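# Place bottles on ledges matching their cap colour

## Task

Put every bottle upright on the wall ledge whose label strip has the same colour as that bottle's cap, with the bottle's entire base resting on that ledge.

## Robot and tools

Robot: two seven-joint arms, left_arm and right_arm, each with a two-finger parallel gripper. Equal joint values give mirror-image postures. A gripper pose does not fix the elbow, so a big wrist turn may swing the elbow out.

Frame: one scene frame for everything. Origin on the plane z = 0, under the midpoint between the arm bases, which sit 0.70 m above it. +x is forward (the way both arms face), +z is up, and left_arm is on the +y side (this is not the left of the images). Positions are in metres; orientations are quaternions written w first (qw, qx, qy, qz). Reported poses can be off by a few centimetres, more at long reach.

Gripper axes: fingers point along the gripper's +z; they open and close along its y. end_effector_position is the spot between the closed finger pads, just under 1 cm behind the tips. Closing pushes the tips about 17 mm further along +z, mostly while the pads are more than 70 mm apart.

The 16-number row used by every moving tool: x, y, z, qw, qx, qy, qz, opening for left_arm, then the same eight for right_arm. Always all 16, even if one arm is idle. x, y, z and the quaternion are an absolute target pose for that gripper in the scene frame, not an offset. opening ranges -1 (closed) to +1 (fully open, 0.145 m); it is a commanded setting, not a step. Full open to closed needs about 0.5 s or more. To keep an arm still, resend the exact pose from the last result taken before it began resting, with its wanted opening; a 0 opening is a real command. To keep orientation fixed, repeat the same target quaternion rather than copying the drifted reported one.

execute_actions(actions, cameras): actions is a list of actions; each action is a list of up to 15 rows, one per 1/30 s step, and a short action repeats its last row to fill 15 steps. An action is refused for both arms if a target lies more than 0.6 m from that gripper's current position along any of the gripper's own axes; the whole call is refused if any action is malformed or the first fails that check against the latest reported state. An empty actions list just returns state and images. Results include step readings of end_effector_position.

move(target, speed, blend, opening_speed, blocking, cameras): drives each gripper in a straight line from its Hand target to the absolute pose in target, either one 16-number row or a list of up to 15 rows (no 0.6 m check). speed is top path speed in m/s, 0.002 to 1.1, default 0.25 (turning up to twice that in rad/s), one value or one per target. blend (m) rounds corners in a list; 0 means stop at each point and carry on at once. opening_speed (per second on the -1..1 scale, at least 0.2) ramps the fingers. Paths finish together, last at least 0.5 s, and are cut at 10 s. Openings of the first row start immediately; later rows' openings apply on arrival after everything rests. Paths do not avoid obstacles or the other arm; grippers lag and can overshoot speed, especially with a nearly straight arm. blocking=false returns after about 0.5 s and a new move replaces the running one. The result adds a move: line: done, off_target, moving, held, fault, plus limits such as paced (pose clipped) or held (steps withheld). An arm not named in the ending is done (within 3 mm and 2 degrees). Neither done nor off_target tells you about contact.

wait(seconds 0 to 10, cameras): lets time pass holding last commands; returns early if a running move ends. stop(cameras): brakes the running move (needs room when fast). zoom_image(camera cam_high or cam_low, region [x0, y0, x1, y1] pixels, max 504 by 504) enlarges part of the latest image. read_manual(section "licences") gives licence text only. finished_scene(scene) ends the scene irreversibly; make no other call after it in that reply.

Controller: each step clips the commanded orientation to within 32 degrees of the measured one and tracks position first if both cannot be met, so one action may fall short; the result's Hand target shows where the arm is actually headed, so command the remainder next. Tool commands lists current gripper commands.

Readings: grip_measured is the measured opening on the command scale (last Joint positions number per arm is metres). To hold something, keep commanding clearly below grip_measured; about 10 N per pad, up to roughly 11 cm wide objects. Joint torques include arm weight, offsets and noise; numbers 3 and 4 wrap at ±28 N m. Velocities within noise means the arm is still.

Cameras: cam_high and cam_low, each 896x504, calibration given per scene, may be off by a couple of degrees and millimetres.

Avoid: dropping bottles, releasing a moving object, fast impacts, hard presses against fixed things, knocking anything off the work area, and any contact between the two arms (including one gripper closing on the other's fingers), which can end the scene. Do not leave an arm stretched, loaded or straining at an unreachable pose: motors heat, a MOTOR HOT line appears at 85 °C and at 100 °C the arm faults for 30 to 60 s. Loose objects may occasionally get nudged by something else. The result must persist once the robot lets go.

Each tool is called by a JSON object that holds its "name" and its "arguments", one argument or row to a line.

## Session

{"name": "execute_actions", "arguments": {
  "actions": []
}}

{"name": "zoom_image", "arguments": {
  "camera": "cam_high",
  "region": [400, 180, 720, 420]
}}

{"name": "zoom_image", "arguments": {
  "camera": "cam_low",
  "region": [320, 120, 660, 400]
}}

Scene clock: 0.00 s.
left_arm: end_effector_position=(+0.2239, +0.1828, +0.6144) grip_measured=+1.00 end_effector_quat_wxyz=(-0.319, +0.395, -0.515, +0.691) | right_arm: end_effector_position=(+0.4009, -0.1655, +0.3728) grip_measured=+1.00 end_effector_quat_wxyz=(+0.260, +0.265, +0.837, +0.401)
Joint positions: left_arm=[-1.106 0.942 0.535 2.339 -0.48 -0.199 -0.367 0.145] | right_arm=[0.583 0.619 -0.841 0.925 -1.182 -0.496 -0.047 0.145]
Joint velocities: within noise
Joint torques (N m): no reading
Motor temperatures (°C): left_arm=[20 21 22 20 21 23 21] | right_arm=[20 22 22 19 20 19 21]
Hand target: left_arm +0.2239, +0.1828, +0.6144; -0.319, +0.395, -0.515, +0.691 | right_arm +0.4009, -0.1655, +0.3728; +0.260, +0.265, +0.837, +0.401
Tool commands: left_gripper/opening=+1.0 right_gripper/opening=+1.0

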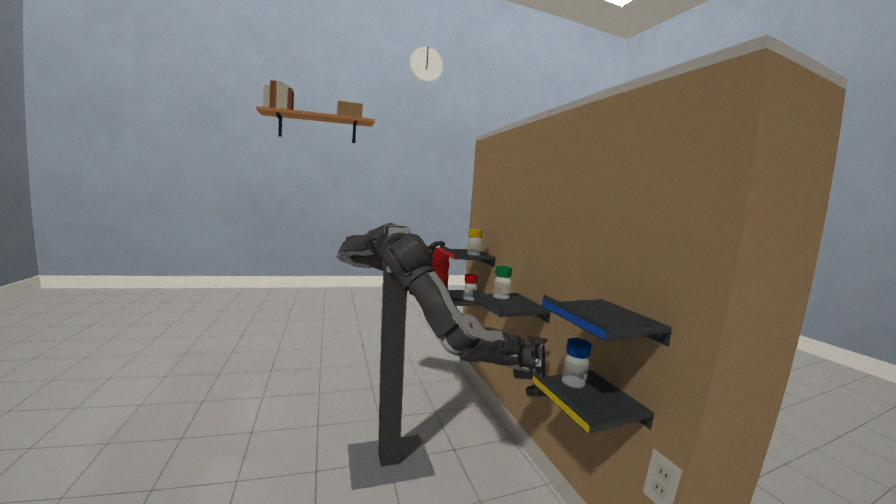

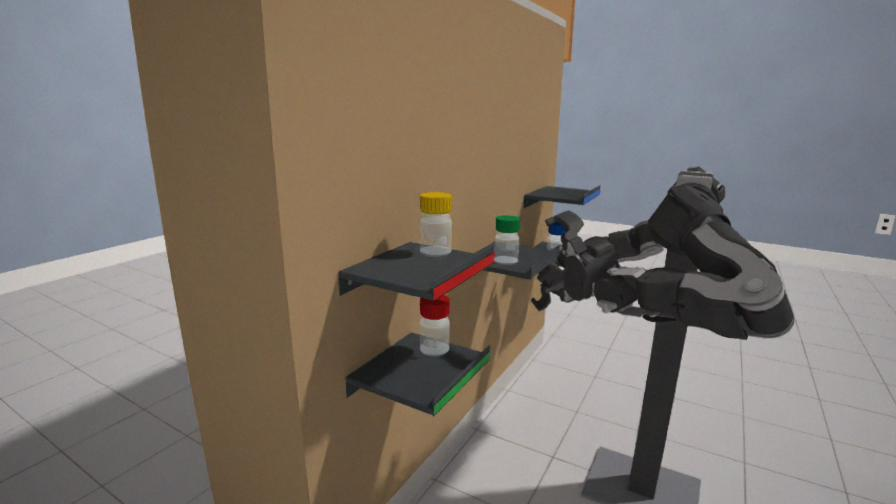

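Scaled by 1.575 from the camera's 896x504 image, which has a finer 1280x720 frame.

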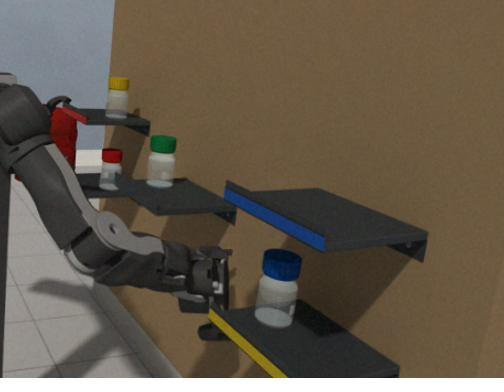

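Scaled by 1.482 from the camera's 896x504 image, which has a finer 1280x720 frame.

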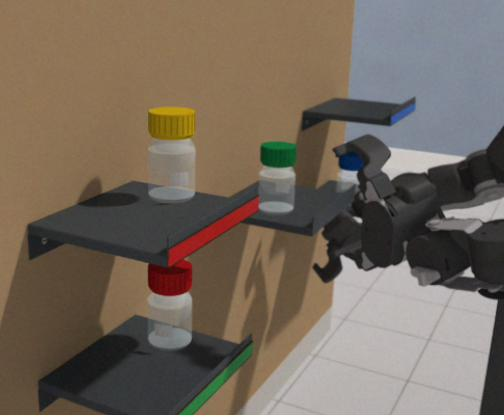

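{"name": "move", "arguments": {
  "target": [
    [0.24,0.2,0.52,0,0.7071,0,0.7071,0.25,0.27,-0.18,0.4,0,0.7071,0,0.7071,0.25],
    [0.285,0.085,0.59,0.153,0.6903,-0.153,0.6903,0.25,0.21,-0.355,0.49,0,0.7071,0,0.7071,0.25],
    [0.361,0.048,0.59,0.153,0.6903,-0.153,0.6903,0.25,0.363,-0.357,0.49,0,0.7071,0,0.7071,0.25]
  ],
  "speed": [0.25,0.25,0.15],
  "blend": [0.03,0.0,0.0]
}}

{"name": "zoom_image", "arguments": {
  "camera": "cam_high",
  "region": [440, 220, 680, 420]
}}

{"name": "zoom_image", "arguments": {
  "camera": "cam_low",
  "region": [400, 160, 640, 340]
}}

Scene clock: 85.87 s.
left_arm: end_effector_position=(+0.3611, +0.0489, +0.5928) grip_measured=+0.25 end_effector_quat_wxyz=(+0.152, +0.688, -0.150, +0.693) | right_arm: end_effector_position=(+0.3634, -0.3586, +0.4929) grip_measured=+0.25 end_effector_quat_wxyz=(+0.002, +0.704, -0.003, +0.711)
Joint positions: left_arm=[0.344 0.477 -0.591 1.976 0.626 0.366 -0.32 0.094] | right_arm=[-0.025 0.861 -0.092 1.264 0.907 -0.3 0.174 0.094]
Joint velocities: within noise
Joint torques (N m): left_arm=[6.03 0.96 0.92 3.41 -0.01 -0.62 0.21] | right_arm=[3.28 6.63 2.26 2.41 0.18 -0.31 0.16]
Motor temperatures (°C): left_arm=[20 21 23 22 21 23 21] | right_arm=[22 23 22 20 20 19 21]
Hand target: left_arm +0.3610, +0.0480, +0.5901; +0.153, +0.690, -0.153, +0.690 | right_arm +0.3629, -0.3570, +0.4899; +0.000, +0.707, +0.000, +0.707
Off the commanded pose: left_arm 0.003 m, 1 deg | right_arm 0.003 m, 1 deg.
move: done

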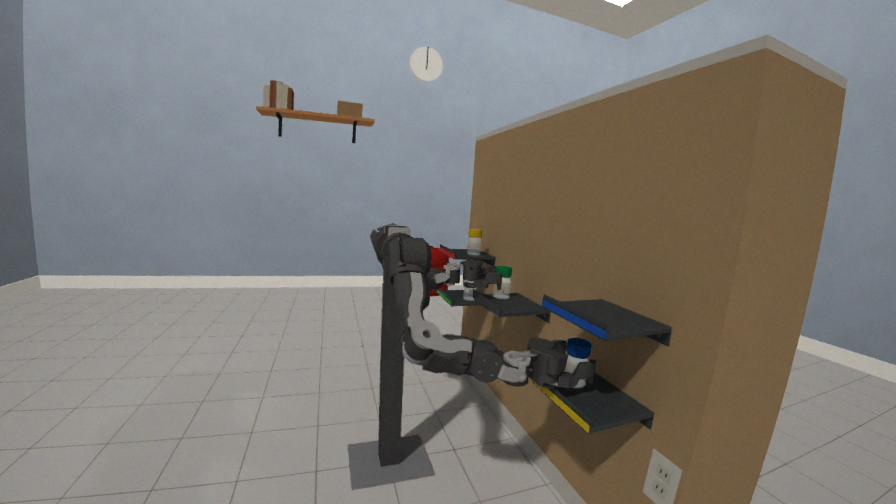

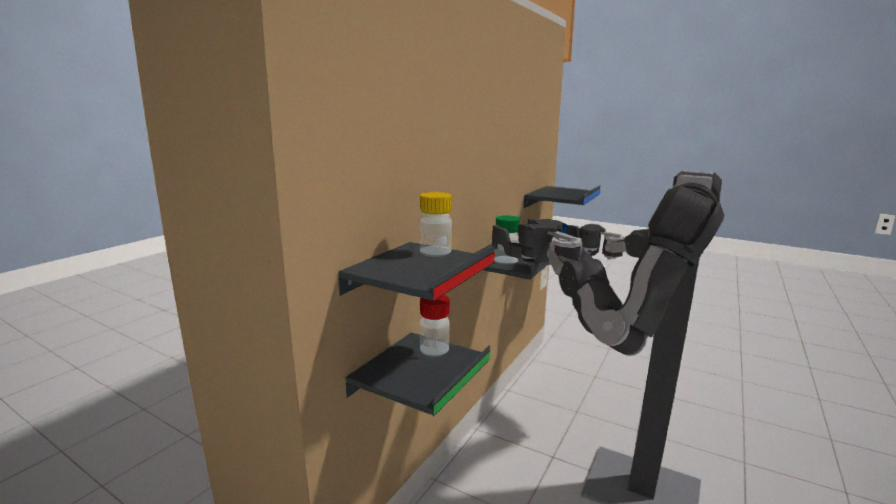

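Scaled by 2.100 from the camera's 896x504 image, which has a finer 1280x720 frame.

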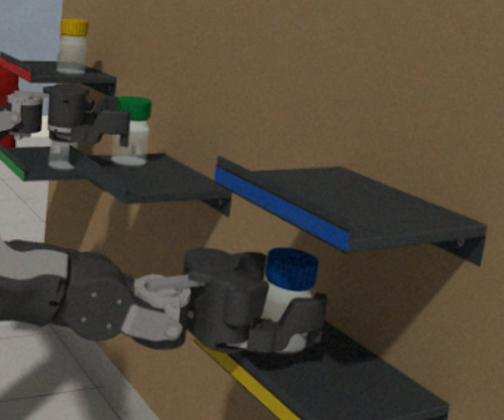

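Scaled by 2.100 from the camera's 896x504 image, which has a finer 1280x720 frame.

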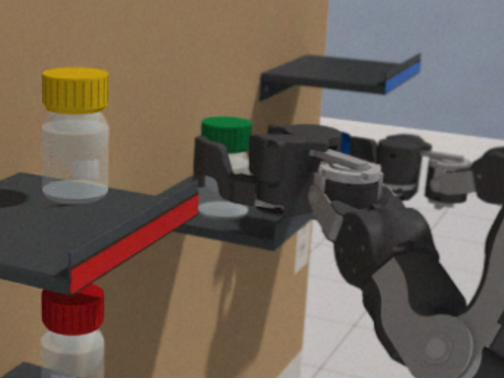

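{"name": "move", "arguments": {
  "target": [
    [0.361,0.048,0.59,0.153,0.6903,-0.153,0.6903,-0.8,0.363,-0.357,0.49,0,0.7071,0,0.7071,-0.8],
    [0.361,0.048,0.635,0.153,0.6903,-0.153,0.6903,-0.8,0.363,-0.357,0.528,0,0.7071,0,0.7071,-0.8],
    [0.34,0.18,0.635,0,0.7071,0,0.7071,-0.8,0.22,-0.355,0.54,0,0.7071,0,0.7071,-0.8],
    [0.29,0.185,0.52,0,0.7071,0,0.7071,-0.8,0.215,-0.36,0.64,0,0.7071,0,0.7071,-0.8],
    [0.22,0.24,0.495,0,0.7071,0,0.7071,-0.8,0.225,-0.37,0.735,0,0.7071,0,0.7071,-0.8]
  ],
  "speed": [0.1,0.1,0.2,0.25,0.25],
  "opening_speed": 1.2,
  "blend": [0,0.01,0.02,0.03,0]
}}

{"name": "zoom_image", "arguments": {
  "camera": "cam_high",
  "region": [440, 200, 680, 400]
}}

{"name": "zoom_image", "arguments": {
  "camera": "cam_low",
  "region": [320, 180, 660, 460]
}}

Scene clock: 104.50 s.
left_arm: end_effector_position=(+0.2195, +0.2404, +0.4924) grip_measured=-0.30 end_effector_quat_wxyz=(-0.002, +0.712, +0.002, +0.702) | right_arm: end_effector_position=(+0.2246, -0.3696, +0.7343) grip_measured=-0.27 end_effector_quat_wxyz=(-0.001, +0.709, +0.001, +0.705)
Joint positions: left_arm=[-0.876 0.651 0.084 2.048 0.523 -0.417 -0.247 0.053] | right_arm=[-1.005 0.889 1.569 2.039 1.435 0.555 0.254 0.056]
Joint velocities: within noise
Joint torques (N m): left_arm=[-0.3 2.86 1.69 4.75 0.01 -0.99 0.23] | right_arm=[0.28 4.1 3.08 0.69 0.25 -0.54 -0.13]
Motor temperatures (°C): left_arm=[22 21 23 22 21 24 21] | right_arm=[22 24 23 20 20 19 21]
Hand target: left_arm +0.2200, +0.2400, +0.4949; +0.000, +0.707, +0.000, +0.707 | right_arm +0.2250, -0.3701, +0.7349; +0.000, +0.707, +0.000, +0.707
Off the commanded pose: left_arm 0.003 m, 1 deg | right_arm 0.001 m, 0 deg.
joint read past its limit (right arm) — joint 3 (upper arm roll), upper limit.
move: done

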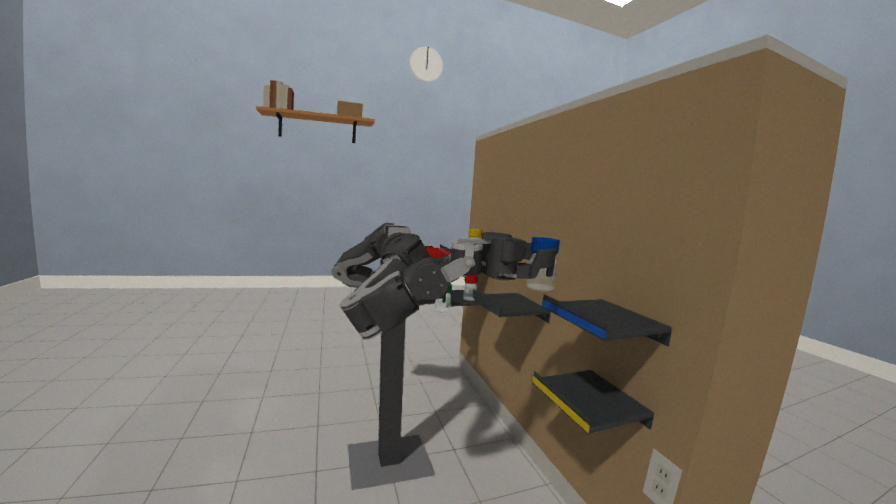

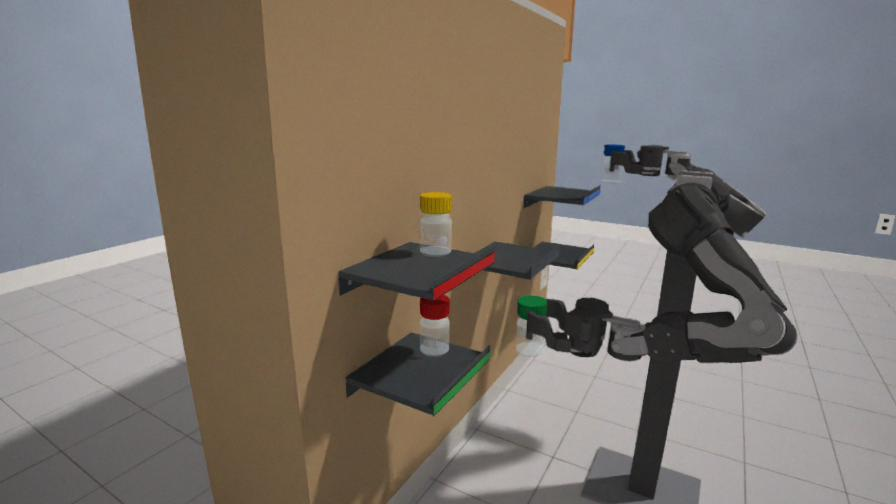

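Scaled by 2.100 from the camera's 896x504 image, which has a finer 1280x720 frame.

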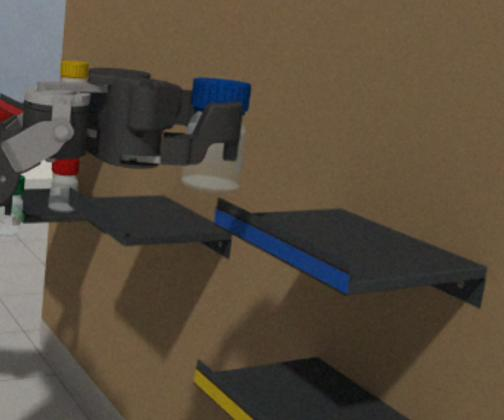

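Scaled by 1.482 from the camera's 896x504 image, which has a finer 1280x720 frame.

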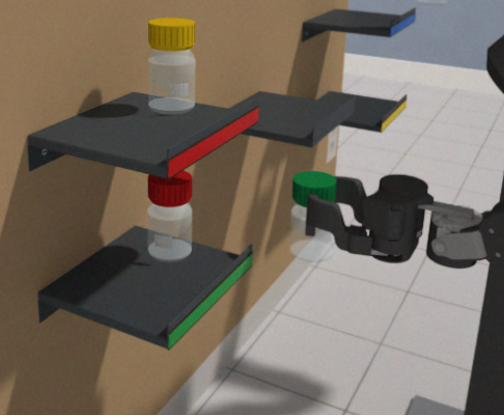

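{"name": "move", "arguments": {
  "target": [
    [0.205,0.36,0.505,0,0.7071,0,0.7071,-0.8,0.25,-0.38,0.735,0,0.7071,0,0.7071,-0.8],
    [0.205,0.438,0.528,0,0.7071,0,0.7071,-0.8,0.34,-0.38,0.735,0,0.7071,0,0.7071,-0.8],
    [0.365,0.438,0.528,0,0.7071,0,0.7071,-0.8,0.366,-0.38,0.695,0,0.7071,0,0.7071,-0.8],
    [0.368,0.438,0.506,0,0.7071,0,0.7071,-0.8,0.366,-0.38,0.686,0,0.7071,0,0.7071,-0.8]
  ],
  "speed": [0.25,0.2,0.2,0.08],
  "blend": [0.04,0.02,0.0,0]
}}

{"name": "zoom_image", "arguments": {
  "camera": "cam_high",
  "region": [440, 200, 680, 400]
}}

{"name": "zoom_image", "arguments": {
  "camera": "cam_low",
  "region": [320, 260, 560, 460]
}}

Scene clock: 126.23 s.
left_arm: end_effector_position=(+0.3674, +0.4399, +0.5063) grip_measured=-0.30 end_effector_quat_wxyz=(-0.003, +0.709, +0.001, +0.705) | right_arm: end_effector_position=(+0.3655, -0.3797, +0.6852) grip_measured=-0.27 end_effector_quat_wxyz=(-0.001, +0.709, +0.002, +0.705)
Joint positions: left_arm=[0.237 1.007 -0.275 0.833 1.141 -0.35 0.506 0.053] | right_arm=[-1.046 1.499 1.035 1.599 1.533 -0.004 0.037 0.056]
Joint velocities: within noise
Joint torques (N m): left_arm=[6.08 7.21 2.13 2.06 0.39 -0.74 0.26] | right_arm=[3.23 4.71 4.48 0.39 0.2 -0.75 -0.16]
Motor temperatures (°C): left_arm=[21 21 23 22 21 25 21] | right_arm=[21 23 23 19 20 20 21]
Hand target: left_arm +0.3680, +0.4380, +0.5060; +0.000, +0.707, +0.000, +0.707 | right_arm +0.3660, -0.3799, +0.6860; +0.000, +0.707, +0.000, +0.707
Off the commanded pose: left_arm 0.002 m, 0 deg | right_arm 0.001 m, 0 deg.
move: done

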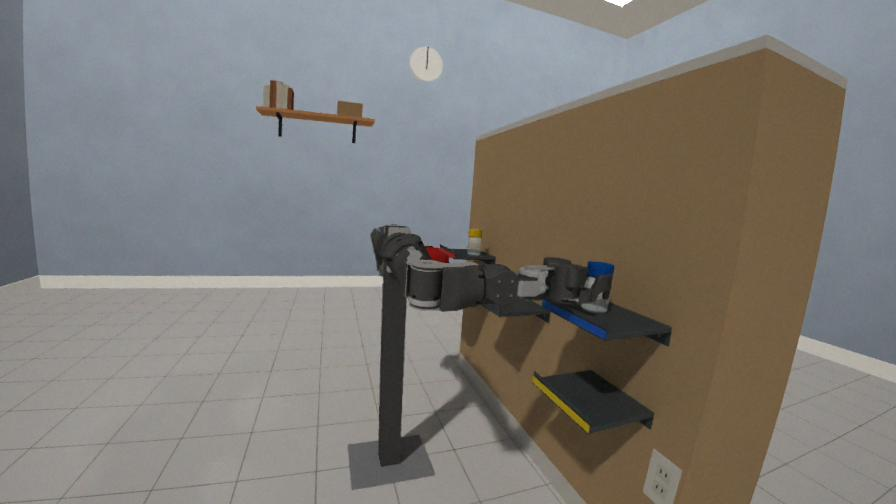

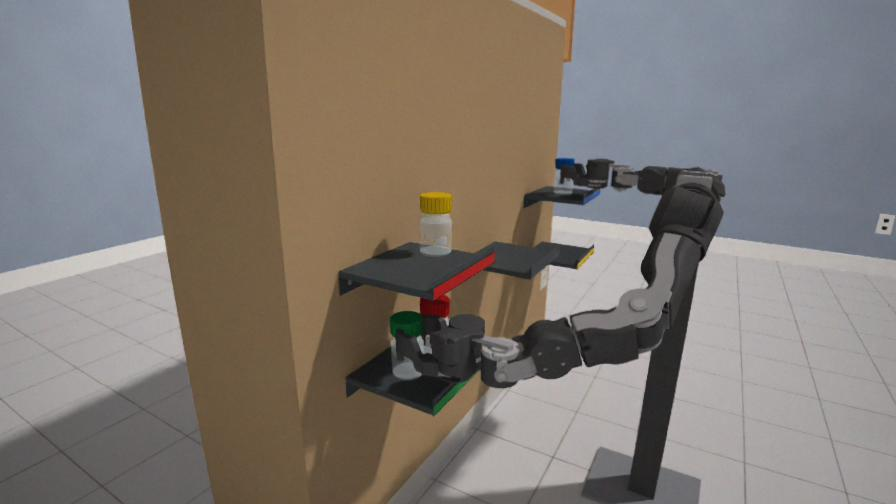

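Scaled by 2.100 from the camera's 896x504 image, which has a finer 1280x720 frame.

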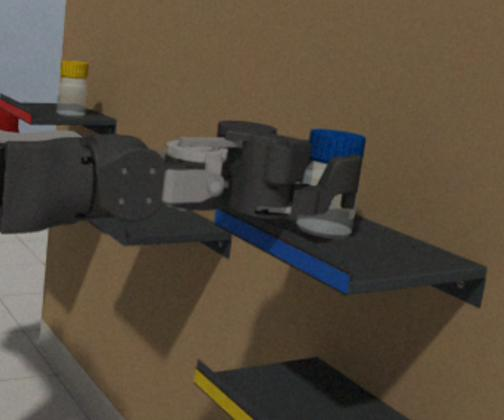

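Scaled by 2.100 from the camera's 896x504 image, which has a finer 1280x720 frame.

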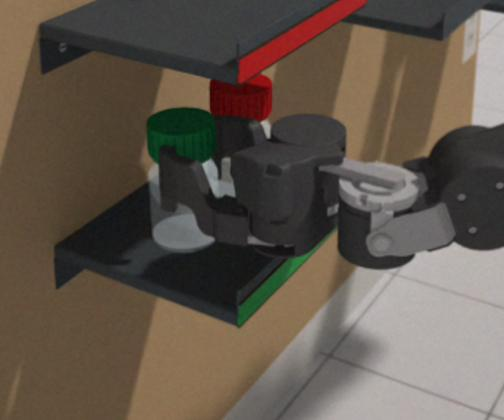

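{"name": "move", "arguments": {
  "target": [0.368,0.438,0.494,0,0.7071,0,0.7071,-0.8,0.366,-0.38,0.674,0,0.7071,0,0.7071,-0.8],
  "speed": 0.03,
  "cameras": ["cam_low"]
}}

Scene clock: 146.40 s.
left_arm: end_effector_position=(+0.3689, +0.4410, +0.5037) grip_measured=-0.30 end_effector_quat_wxyz=(-0.005, +0.695, +0.001, +0.719) | right_arm: end_effector_position=(+0.3659, -0.3794, +0.6835) grip_measured=-0.27 end_effector_quat_wxyz=(-0.001, +0.694, +0.002, +0.720)
Joint positions: left_arm=[0.279 0.979 -0.307 0.768 1.152 -0.412 0.538 0.053] | right_arm=[-1.092 1.505 1.035 1.595 1.538 -0.094 0.036 0.056]
Joint velocities: within noise
Joint torques (N m): left_arm=[4.58 6.82 0.43 1.54 0.13 0.01 0.16] | right_arm=[1.65 3.97 3.21 0.39 0.16 0.14 -0.1]
Motor temperatures (°C): left_arm=[22 24 23 22 21 25 21] | right_arm=[21 24 23 19 20 20 21]
Hand target: left_arm +0.3678, +0.4380, +0.4940; +0.000, +0.707, +0.000, +0.707 | right_arm +0.3658, -0.3800, +0.6741; +0.000, +0.707, +0.000, +0.707
Off the commanded pose: left_arm 0.010 m, 2 deg | right_arm 0.009 m, 2 deg.
move: off_target (left_arm, right_arm)
Images, in order (width x height): cam_low 896x504.

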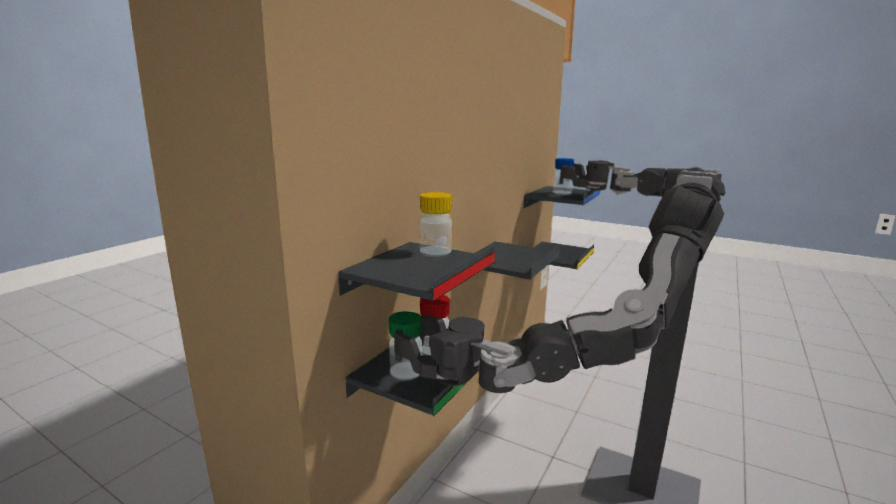

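{"name": "move", "arguments": {
  "target": [
    [0.368,0.44,0.502,0,0.7071,0,0.7071,-0.8,0.366,-0.38,0.6815,0,0.7071,0,0.7071,-0.8],
    [0.368,0.44,0.502,0,0.7071,0,0.7071,-0.04,0.366,-0.38,0.6815,0,0.7071,0,0.7071,0.25],
    [0.25,0.44,0.503,0,0.7071,0,0.7071,-0.04,0.28,-0.38,0.683,0,0.7071,0,0.7071,0.25],
    [0.21,0.40,0.57,0,0.7071,0,0.7071,-0.04,0.22,-0.36,0.64,0,0.7071,0,0.7071,0.25],
    [0.235,0.345,0.693,0,0.7071,0,0.7071,0.25,0.22,-0.36,0.50,0,0.7071,0,0.7071,0.25]
  ],
  "speed": [0.05,0.1,0.15,0.25,0.25],
  "opening_speed": 1.0,
  "blend": [0,0,0.01,0.04,0]
}}

{"name": "zoom_image", "arguments": {
  "camera": "cam_low",
  "region": [320, 160, 660, 440]
}}

{"name": "zoom_image", "arguments": {
  "camera": "cam_high",
  "region": [440, 200, 680, 400]
}}

Scene clock: 171.37 s.
left_arm: end_effector_position=(+0.2353, +0.3441, +0.6941) grip_measured=+0.25 end_effector_quat_wxyz=(+0.001, +0.705, -0.003, +0.709) | right_arm: end_effector_position=(+0.2197, -0.3613, +0.4994) grip_measured=+0.25 end_effector_quat_wxyz=(+0.001, +0.708, -0.004, +0.706)
Joint positions: left_arm=[-1.409 0.86 1.488 2.165 1.504 0.086 0.12 0.094] | right_arm=[-0.87 0.69 0.516 1.682 0.934 -0.412 0.337 0.094]
Joint velocities: within noise
Joint torques (N m): left_arm=[-0.49 1.02 2.65 0.66 0.25 -0.52 -0.02] | right_arm=[-0.46 4.5 3.23 2.78 0.24 -0.52 0.15]
Motor temperatures (°C): left_arm=[22 24 23 21 21 24 21] | right_arm=[21 23 23 19 20 20 21]
Hand target: left_arm +0.2350, +0.3450, +0.6931; +0.000, +0.707, +0.000, +0.707 | right_arm +0.2200, -0.3600, +0.5000; +0.000, +0.707, +0.000, +0.707
Off the commanded pose: left_arm 0.001 m, 0 deg | right_arm 0.001 m, 0 deg.
joint sent to its limit (left arm) — joint 1 (shoulder pitch), lower limit. The joint targets still meet the commanded pose.
move: done

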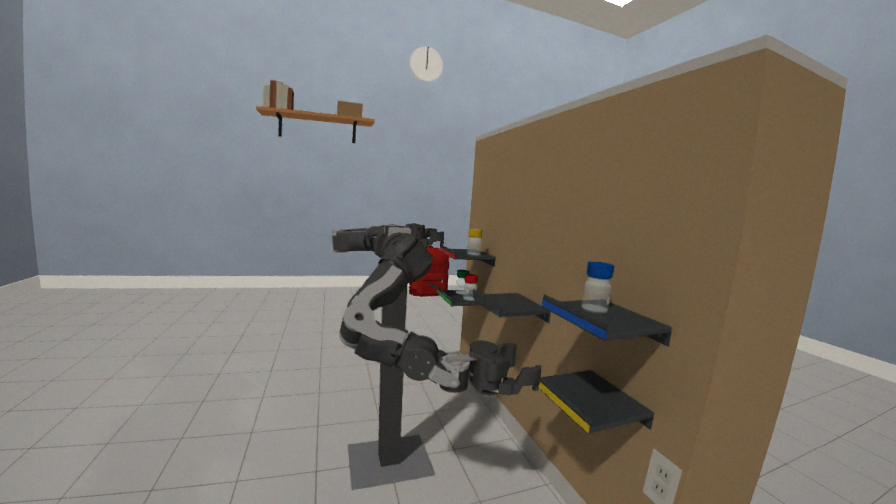

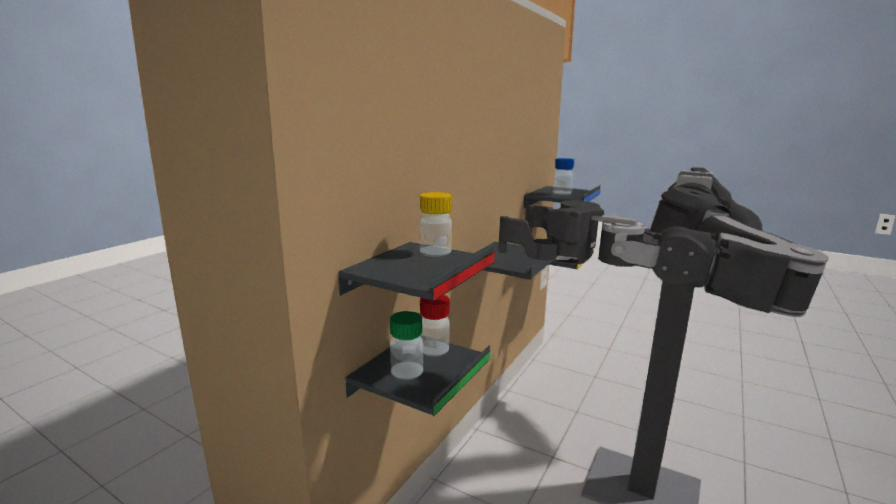

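Scaled by 1.482 from the camera's 896x504 image, which has a finer 1280x720 frame.

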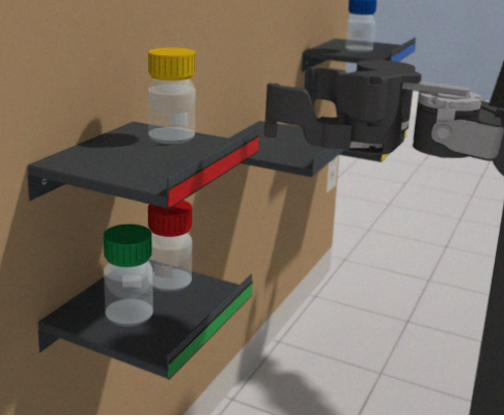

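Scaled by 2.100 from the camera's 896x504 image, which has a finer 1280x720 frame.

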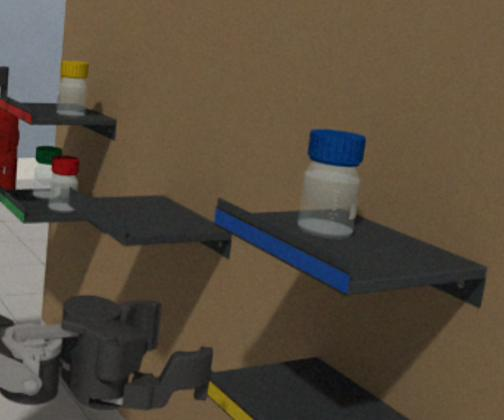

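{"name": "move", "arguments": {
  "target": [
    [0.35,0.343,0.694,0,0.7071,0,0.7071,0.25,0.22,-0.36,0.5,0,0.7071,0,0.7071,0.25],
    [0.367,0.343,0.693,0,0.7071,0,0.7071,0.25,0.22,-0.36,0.5,0,0.7071,0,0.7071,0.25],
    [0.367,0.343,0.693,0,0.7071,0,0.7071,-0.8,0.22,-0.36,0.5,0,0.7071,0,0.7071,0.25],
    [0.367,0.343,0.735,0,0.7071,0,0.7071,-0.8,0.22,-0.36,0.5,0,0.7071,0,0.7071,0.25],
    [0.23,0.35,0.738,0,0.7071,0,0.7071,-0.8,0.22,-0.36,0.5,0,0.7071,0,0.7071,0.25]
  ],
  "speed": [0.25,0.1,0.15,0.12,0.2],
  "opening_speed": 1.2,
  "blend": [0.005,0,0,0.01,0]
}}

{"name": "zoom_image", "arguments": {
  "camera": "cam_low",
  "region": [320, 160, 660, 440]
}}

Scene clock: 191.20 s.
left_arm: end_effector_position=(+0.2298, +0.3510, +0.7366) grip_measured=-0.39 end_effector_quat_wxyz=(-0.001, +0.710, +0.002, +0.704) | right_arm: end_effector_position=(+0.2197, -0.3613, +0.4994) grip_measured=+0.25 end_effector_quat_wxyz=(+0.001, +0.708, -0.004, +0.706)
Joint positions: left_arm=[-1.024 0.902 1.575 2.128 1.506 0.555 0.125 0.046] | right_arm=[-0.87 0.69 0.516 1.682 0.934 -0.412 0.337 0.094]
Joint velocities: within noise
Joint torques (N m): left_arm=[0.75 3.94 2.21 0.65 0.16 -0.83 0.2] | right_arm=[-0.51 4.63 3.23 2.69 0.23 -0.52 0.16]
Motor temperatures (°C): left_arm=[21 23 24 21 21 24 21] | right_arm=[21 24 23 19 20 20 21]
Hand target: left_arm +0.2300, +0.3499, +0.7380; +0.000, +0.707, +0.000, +0.707 | right_arm +0.2200, -0.3600, +0.5000; +0.000, +0.707, +0.000, +0.707
Off the commanded pose: left_arm 0.002 m, 1 deg | right_arm 0.001 m, 0 deg.
joint read past its limit (left arm) — joint 3 (upper arm roll), upper limit.
move: done; target 3's new opening was sent with left_arm's hand 0.004 m and 1 deg from that target

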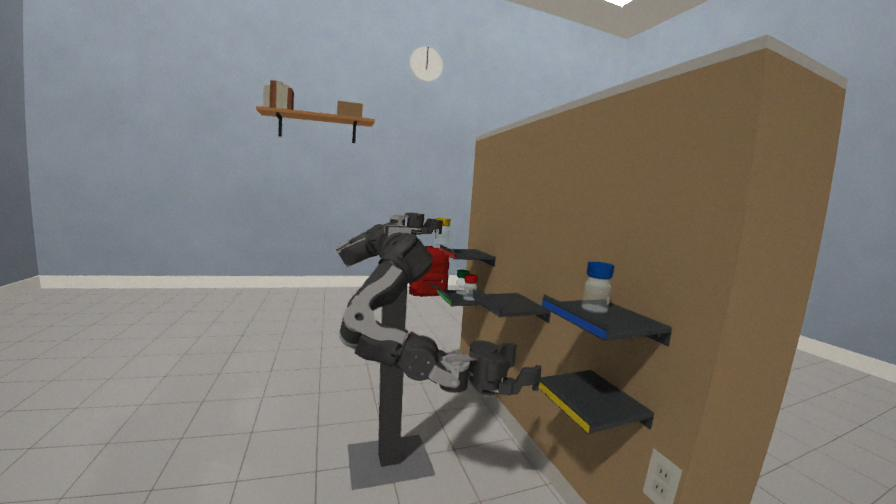

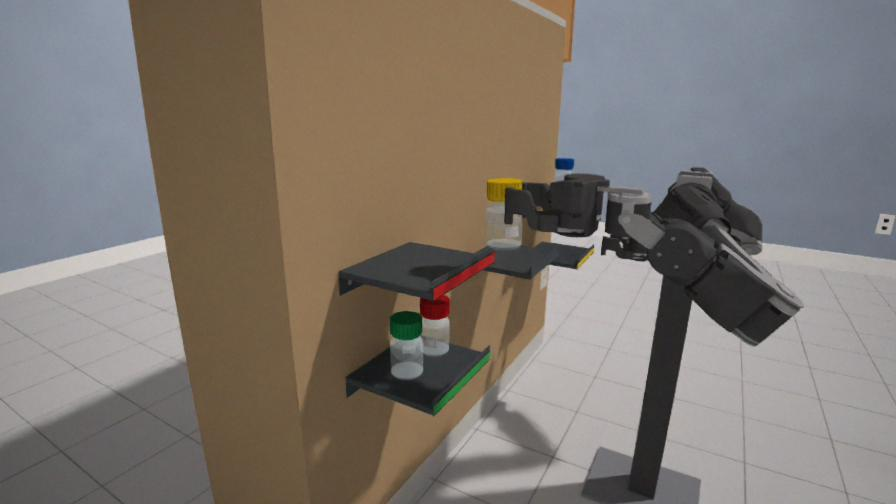

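Scaled by 1.482 from the camera's 896x504 image, which has a finer 1280x720 frame.

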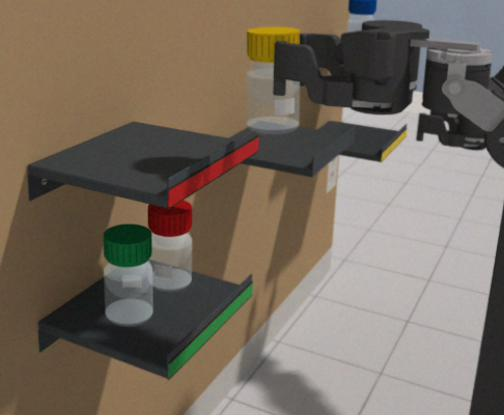

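{"name": "move", "arguments": {
  "target": [
    [0.205,0.41,0.60,0,0.7071,0,0.7071,-0.9,0.22,-0.36,0.5,0,0.7071,0,0.7071,0.25],
    [0.195,0.42,0.44,-0.153,0.6903,0.153,0.6903,-0.9,0.22,-0.33,0.48,0,0.7071,0,0.7071,0.25],
    [0.225,0.25,0.48,0,0.7071,0,0.7071,-0.9,0.22,-0.30,0.47,0,0.7071,0,0.7071,0.25],
    [0.285,0.185,0.54,0,0.7071,0,0.7071,-0.9,0.22,-0.30,0.47,0,0.7071,0,0.7071,0.25]
  ],
  "speed": 0.2,
  "blend": [0.04,0.02,0.03,0]
}}

{"name": "zoom_image", "arguments": {
  "camera": "cam_low",
  "region": [320, 160, 660, 440]
}}

Scene clock: 206.57 s.
left_arm: end_effector_position=(+0.2847, +0.1838, +0.5373) grip_measured=-0.39 end_effector_quat_wxyz=(+0.003, +0.711, -0.002, +0.703) | right_arm: end_effector_position=(+0.2197, -0.3011, +0.4707) grip_measured=+0.25 end_effector_quat_wxyz=(+0.001, +0.706, +0.001, +0.708)
Joint positions: left_arm=[-0.422 0.076 0.137 2.183 0.127 0.211 0.076 0.046] | right_arm=[-0.774 0.486 0.354 1.77 0.65 -0.42 0.229 0.094]
Joint velocities: within noise
Joint torques (N m): left_arm=[2.36 0.44 0.23 6 0.15 -0.86 -0.02] | right_arm=[-0.2 2.73 1.62 3.88 0.18 -0.3 -0.12]
Motor temperatures (°C): left_arm=[21 23 24 21 21 25 21] | right_arm=[21 24 23 19 20 20 21]
Hand target: left_arm +0.2850, +0.1850, +0.5400; +0.000, +0.707, +0.000, +0.707 | right_arm +0.2200, -0.2999, +0.4700; +0.000, +0.707, +0.000, +0.707
Off the commanded pose: left_arm 0.003 m, 1 deg | right_arm 0.001 m, 0 deg.
move: done

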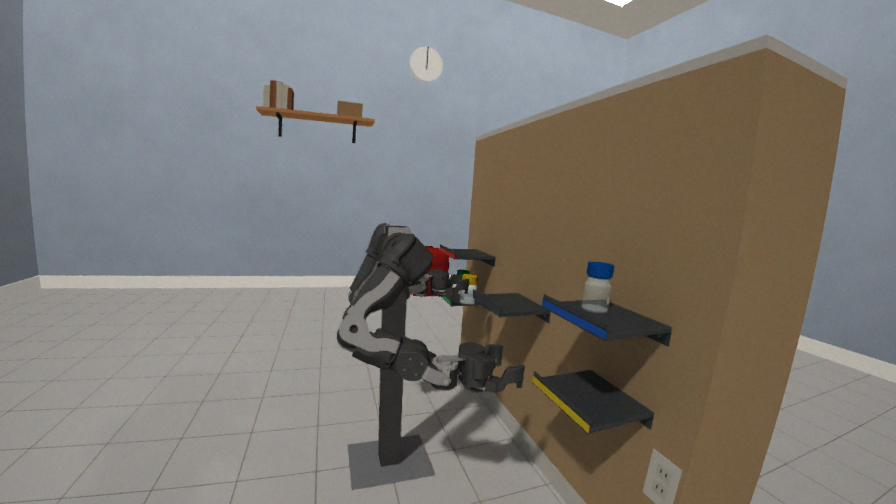

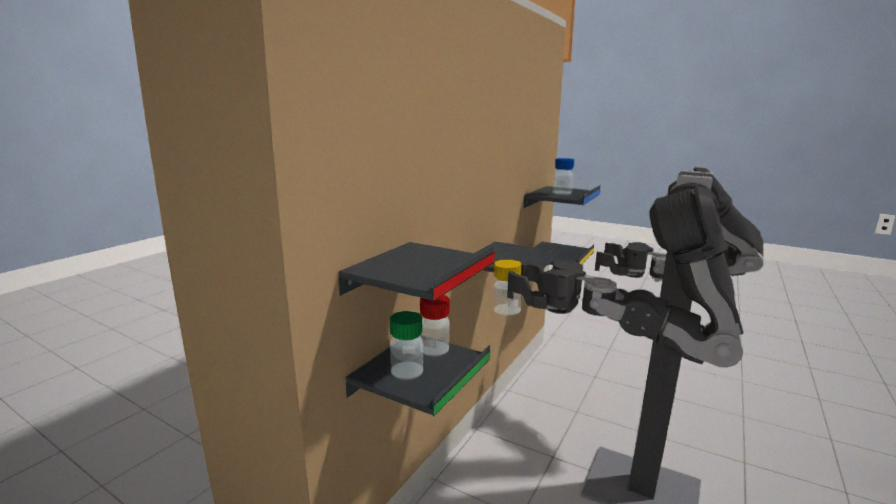

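Scaled by 1.482 from the camera's 896x504 image, which has a finer 1280x720 frame.

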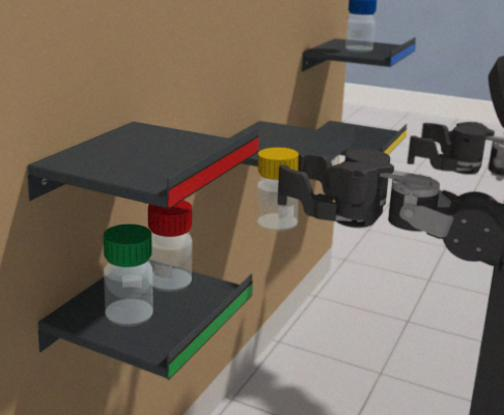

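{"name": "move", "arguments": {
  "target": [
    [0.33,0.18,0.635,0,0.7071,0,0.7071,-0.9,0.22,-0.30,0.47,0,0.7071,0,0.7071,0.25],
    [0.352,0.006,0.645,0.153,0.6903,-0.153,0.6903,-0.9,0.22,-0.30,0.47,0,0.7071,0,0.7071,0.25],
    [0.353,0.006,0.602,0.153,0.6903,-0.153,0.6903,-0.9,0.22,-0.30,0.47,0,0.7071,0,0.7071,0.25],
    [0.353,0.006,0.586,0.153,0.6903,-0.153,0.6903,-0.9,0.22,-0.30,0.47,0,0.7071,0,0.7071,0.25]
  ],
  "speed": [0.2,0.2,0.12,0.03],
  "blend": [0.03,0.01,0.0,0]
}}

{"name": "zoom_image", "arguments": {
  "camera": "cam_high",
  "region": [440, 200, 600, 340]
}}

{"name": "zoom_image", "arguments": {
  "camera": "cam_low",
  "region": [400, 160, 640, 340]
}}

Scene clock: 223.93 s.
left_arm: end_effector_position=(+0.3530, +0.0067, +0.5926) grip_measured=-0.39 end_effector_quat_wxyz=(+0.154, +0.683, -0.150, +0.698) | right_arm: end_effector_position=(+0.2197, -0.3011, +0.4707) grip_measured=+0.25 end_effector_quat_wxyz=(+0.001, +0.706, +0.001, +0.708)
Joint positions: left_arm=[0.262 0.188 -0.559 1.953 0.331 0.468 -0.242 0.046] | right_arm=[-0.774 0.486 0.354 1.77 0.65 -0.42 0.229 0.094]
Joint velocities: within noise
Joint torques (N m): left_arm=[4.6 -0.28 0.05 3.03 0.09 -0.49 0.16] | right_arm=[-0.25 2.84 1.66 3.81 0.18 -0.29 -0.12]
Motor temperatures (°C): left_arm=[21 22 23 23 21 25 21] | right_arm=[21 23 23 20 20 20 21]
Hand target: left_arm +0.3529, +0.0060, +0.5859; +0.153, +0.690, -0.153, +0.690 | right_arm +0.2200, -0.2999, +0.4700; +0.000, +0.707, +0.000, +0.707
Off the commanded pose: left_arm 0.007 m, 1 deg | right_arm 0.001 m, 0 deg.
move: off_target (left_arm)

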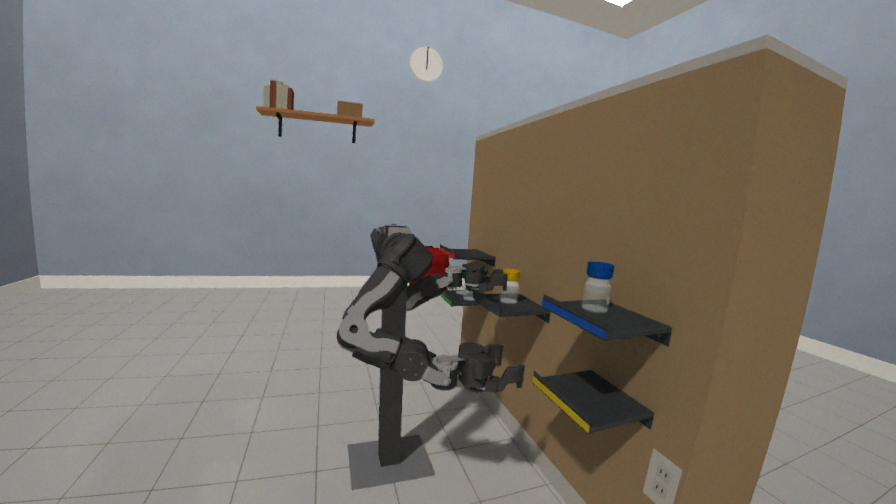

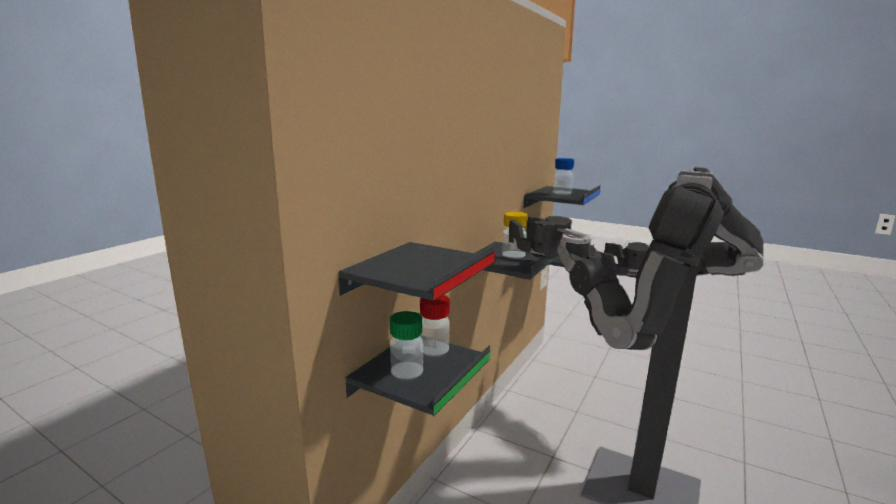

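Scaled by 3.150 from the camera's 896x504 image, which has a finer 1280x720 frame.

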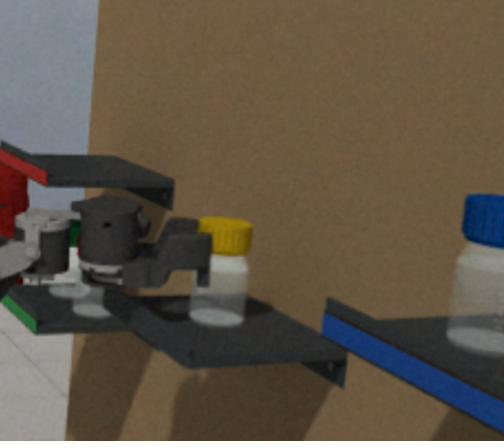

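Scaled by 2.100 from the camera's 896x504 image, which has a finer 1280x720 frame.

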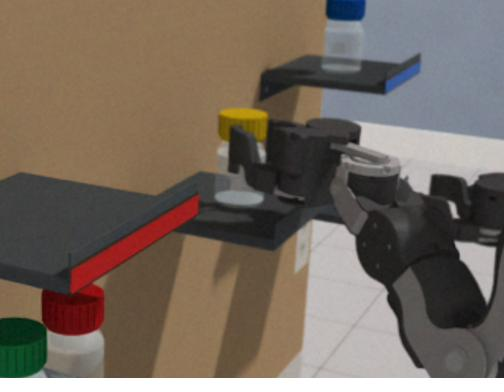

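{"name": "move", "arguments": {
  "target": [
    [0.353,0.006,0.5915,0.153,0.6903,-0.153,0.6903,-0.8,0.22,-0.30,0.47,0,0.7071,0,0.7071,0.25],
    [0.353,0.006,0.5915,0.153,0.6903,-0.153,0.6903,0.2,0.22,-0.30,0.47,0,0.7071,0,0.7071,0.25],
    [0.275,0.045,0.592,0.153,0.6903,-0.153,0.6903,0.2,0.235,-0.26,0.49,0,0.7071,0,0.7071,0.25],
    [0.265,0.16,0.55,0,0.7071,0,0.7071,0.2,0.25,-0.21,0.52,0,0.7071,0,0.7071,0.25],
    [0.22,0.28,0.48,0,0.7071,0,0.7071,0.0,0.28,-0.037,0.592,-0.153,0.6903,0.153,0.6903,0.3],
    [0.215,0.346,0.489,0,0.7071,0,0.7071,0.0,0.285,-0.035,0.592,-0.153,0.6903,0.153,0.6903,0.3]
  ],
  "speed": [0.05,0.1,0.15,0.25,0.25,0.2],
  "opening_speed": 1.2,
  "blend": [0,0,0.01,0.02,0.0,0]
}}

{"name": "zoom_image", "arguments": {
  "camera": "cam_high",
  "region": [440, 200, 600, 340]
}}

{"name": "zoom_image", "arguments": {
  "camera": "cam_low",
  "region": [360, 160, 640, 440]
}}

Scene clock: 246.67 s.
left_arm: end_effector_position=(+0.2156, +0.3465, +0.4901) grip_measured=+0.00 end_effector_quat_wxyz=(-0.002, +0.706, +0.001, +0.708) | right_arm: end_effector_position=(+0.2847, -0.0358, +0.5936) grip_measured=+0.30 end_effector_quat_wxyz=(-0.154, +0.688, +0.152, +0.693)
Joint positions: left_arm=[-0.912 0.726 0.419 1.703 0.92 -0.517 0.245 0.076] | right_arm=[-0.099 0.231 -0.436 2.298 0.192 0.523 -0.125 0.098]
Joint velocities: within noise
Joint torques (N m): left_arm=[-0.7 3.92 1.85 2.78 0.3 -0.67 0.24] | right_arm=[2.39 -0.46 -0.35 3.29 0 -0.3 -0.03]
Motor temperatures (°C): left_arm=[21 22 23 22 21 25 21] | right_arm=[21 23 22 20 20 20 21]
Hand target: left_arm +0.2149, +0.3460, +0.4889; +0.000, +0.707, +0.000, +0.707 | right_arm +0.2850, -0.0350, +0.5920; -0.153, +0.690, +0.153, +0.690
Off the commanded pose: left_arm 0.001 m, 0 deg | right_arm 0.002 m, 0 deg.
move: done

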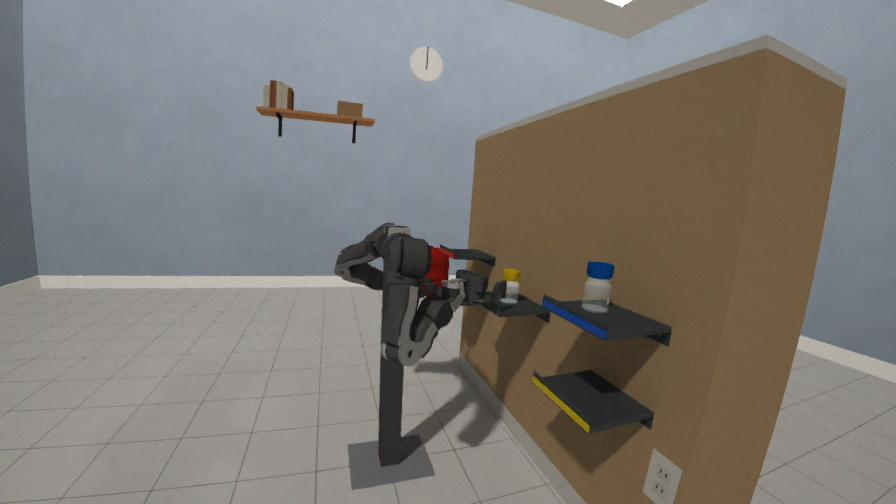

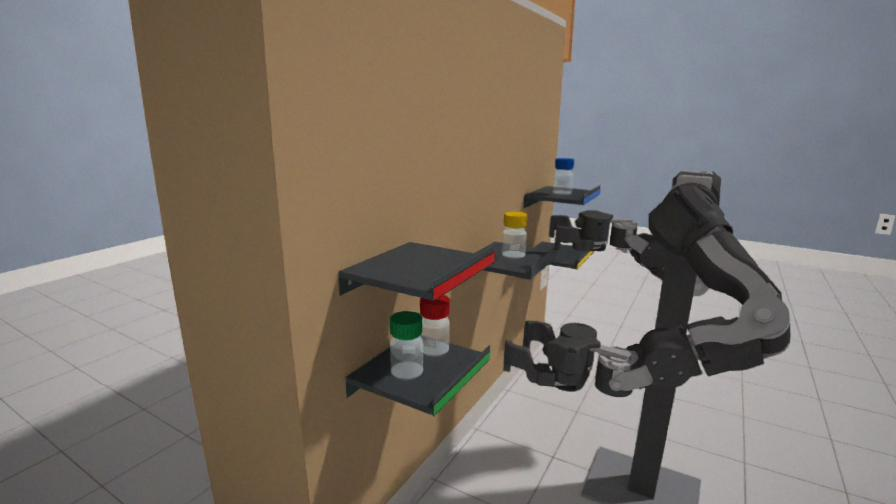

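Scaled by 3.150 from the camera's 896x504 image, which has a finer 1280x720 frame.

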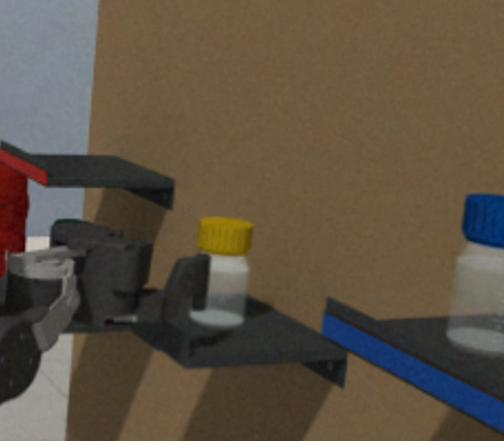

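Scaled by 1.800 from the camera's 896x504 image, which has a finer 1280x720 frame.

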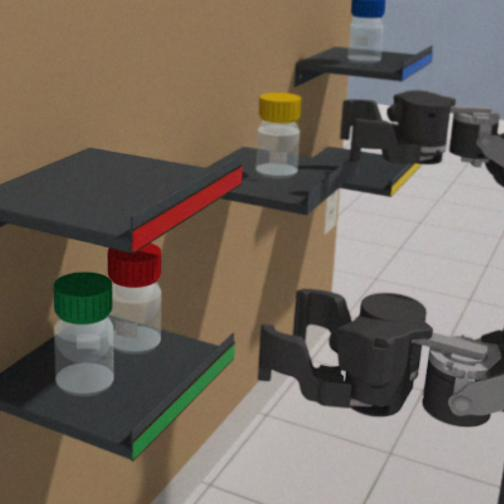

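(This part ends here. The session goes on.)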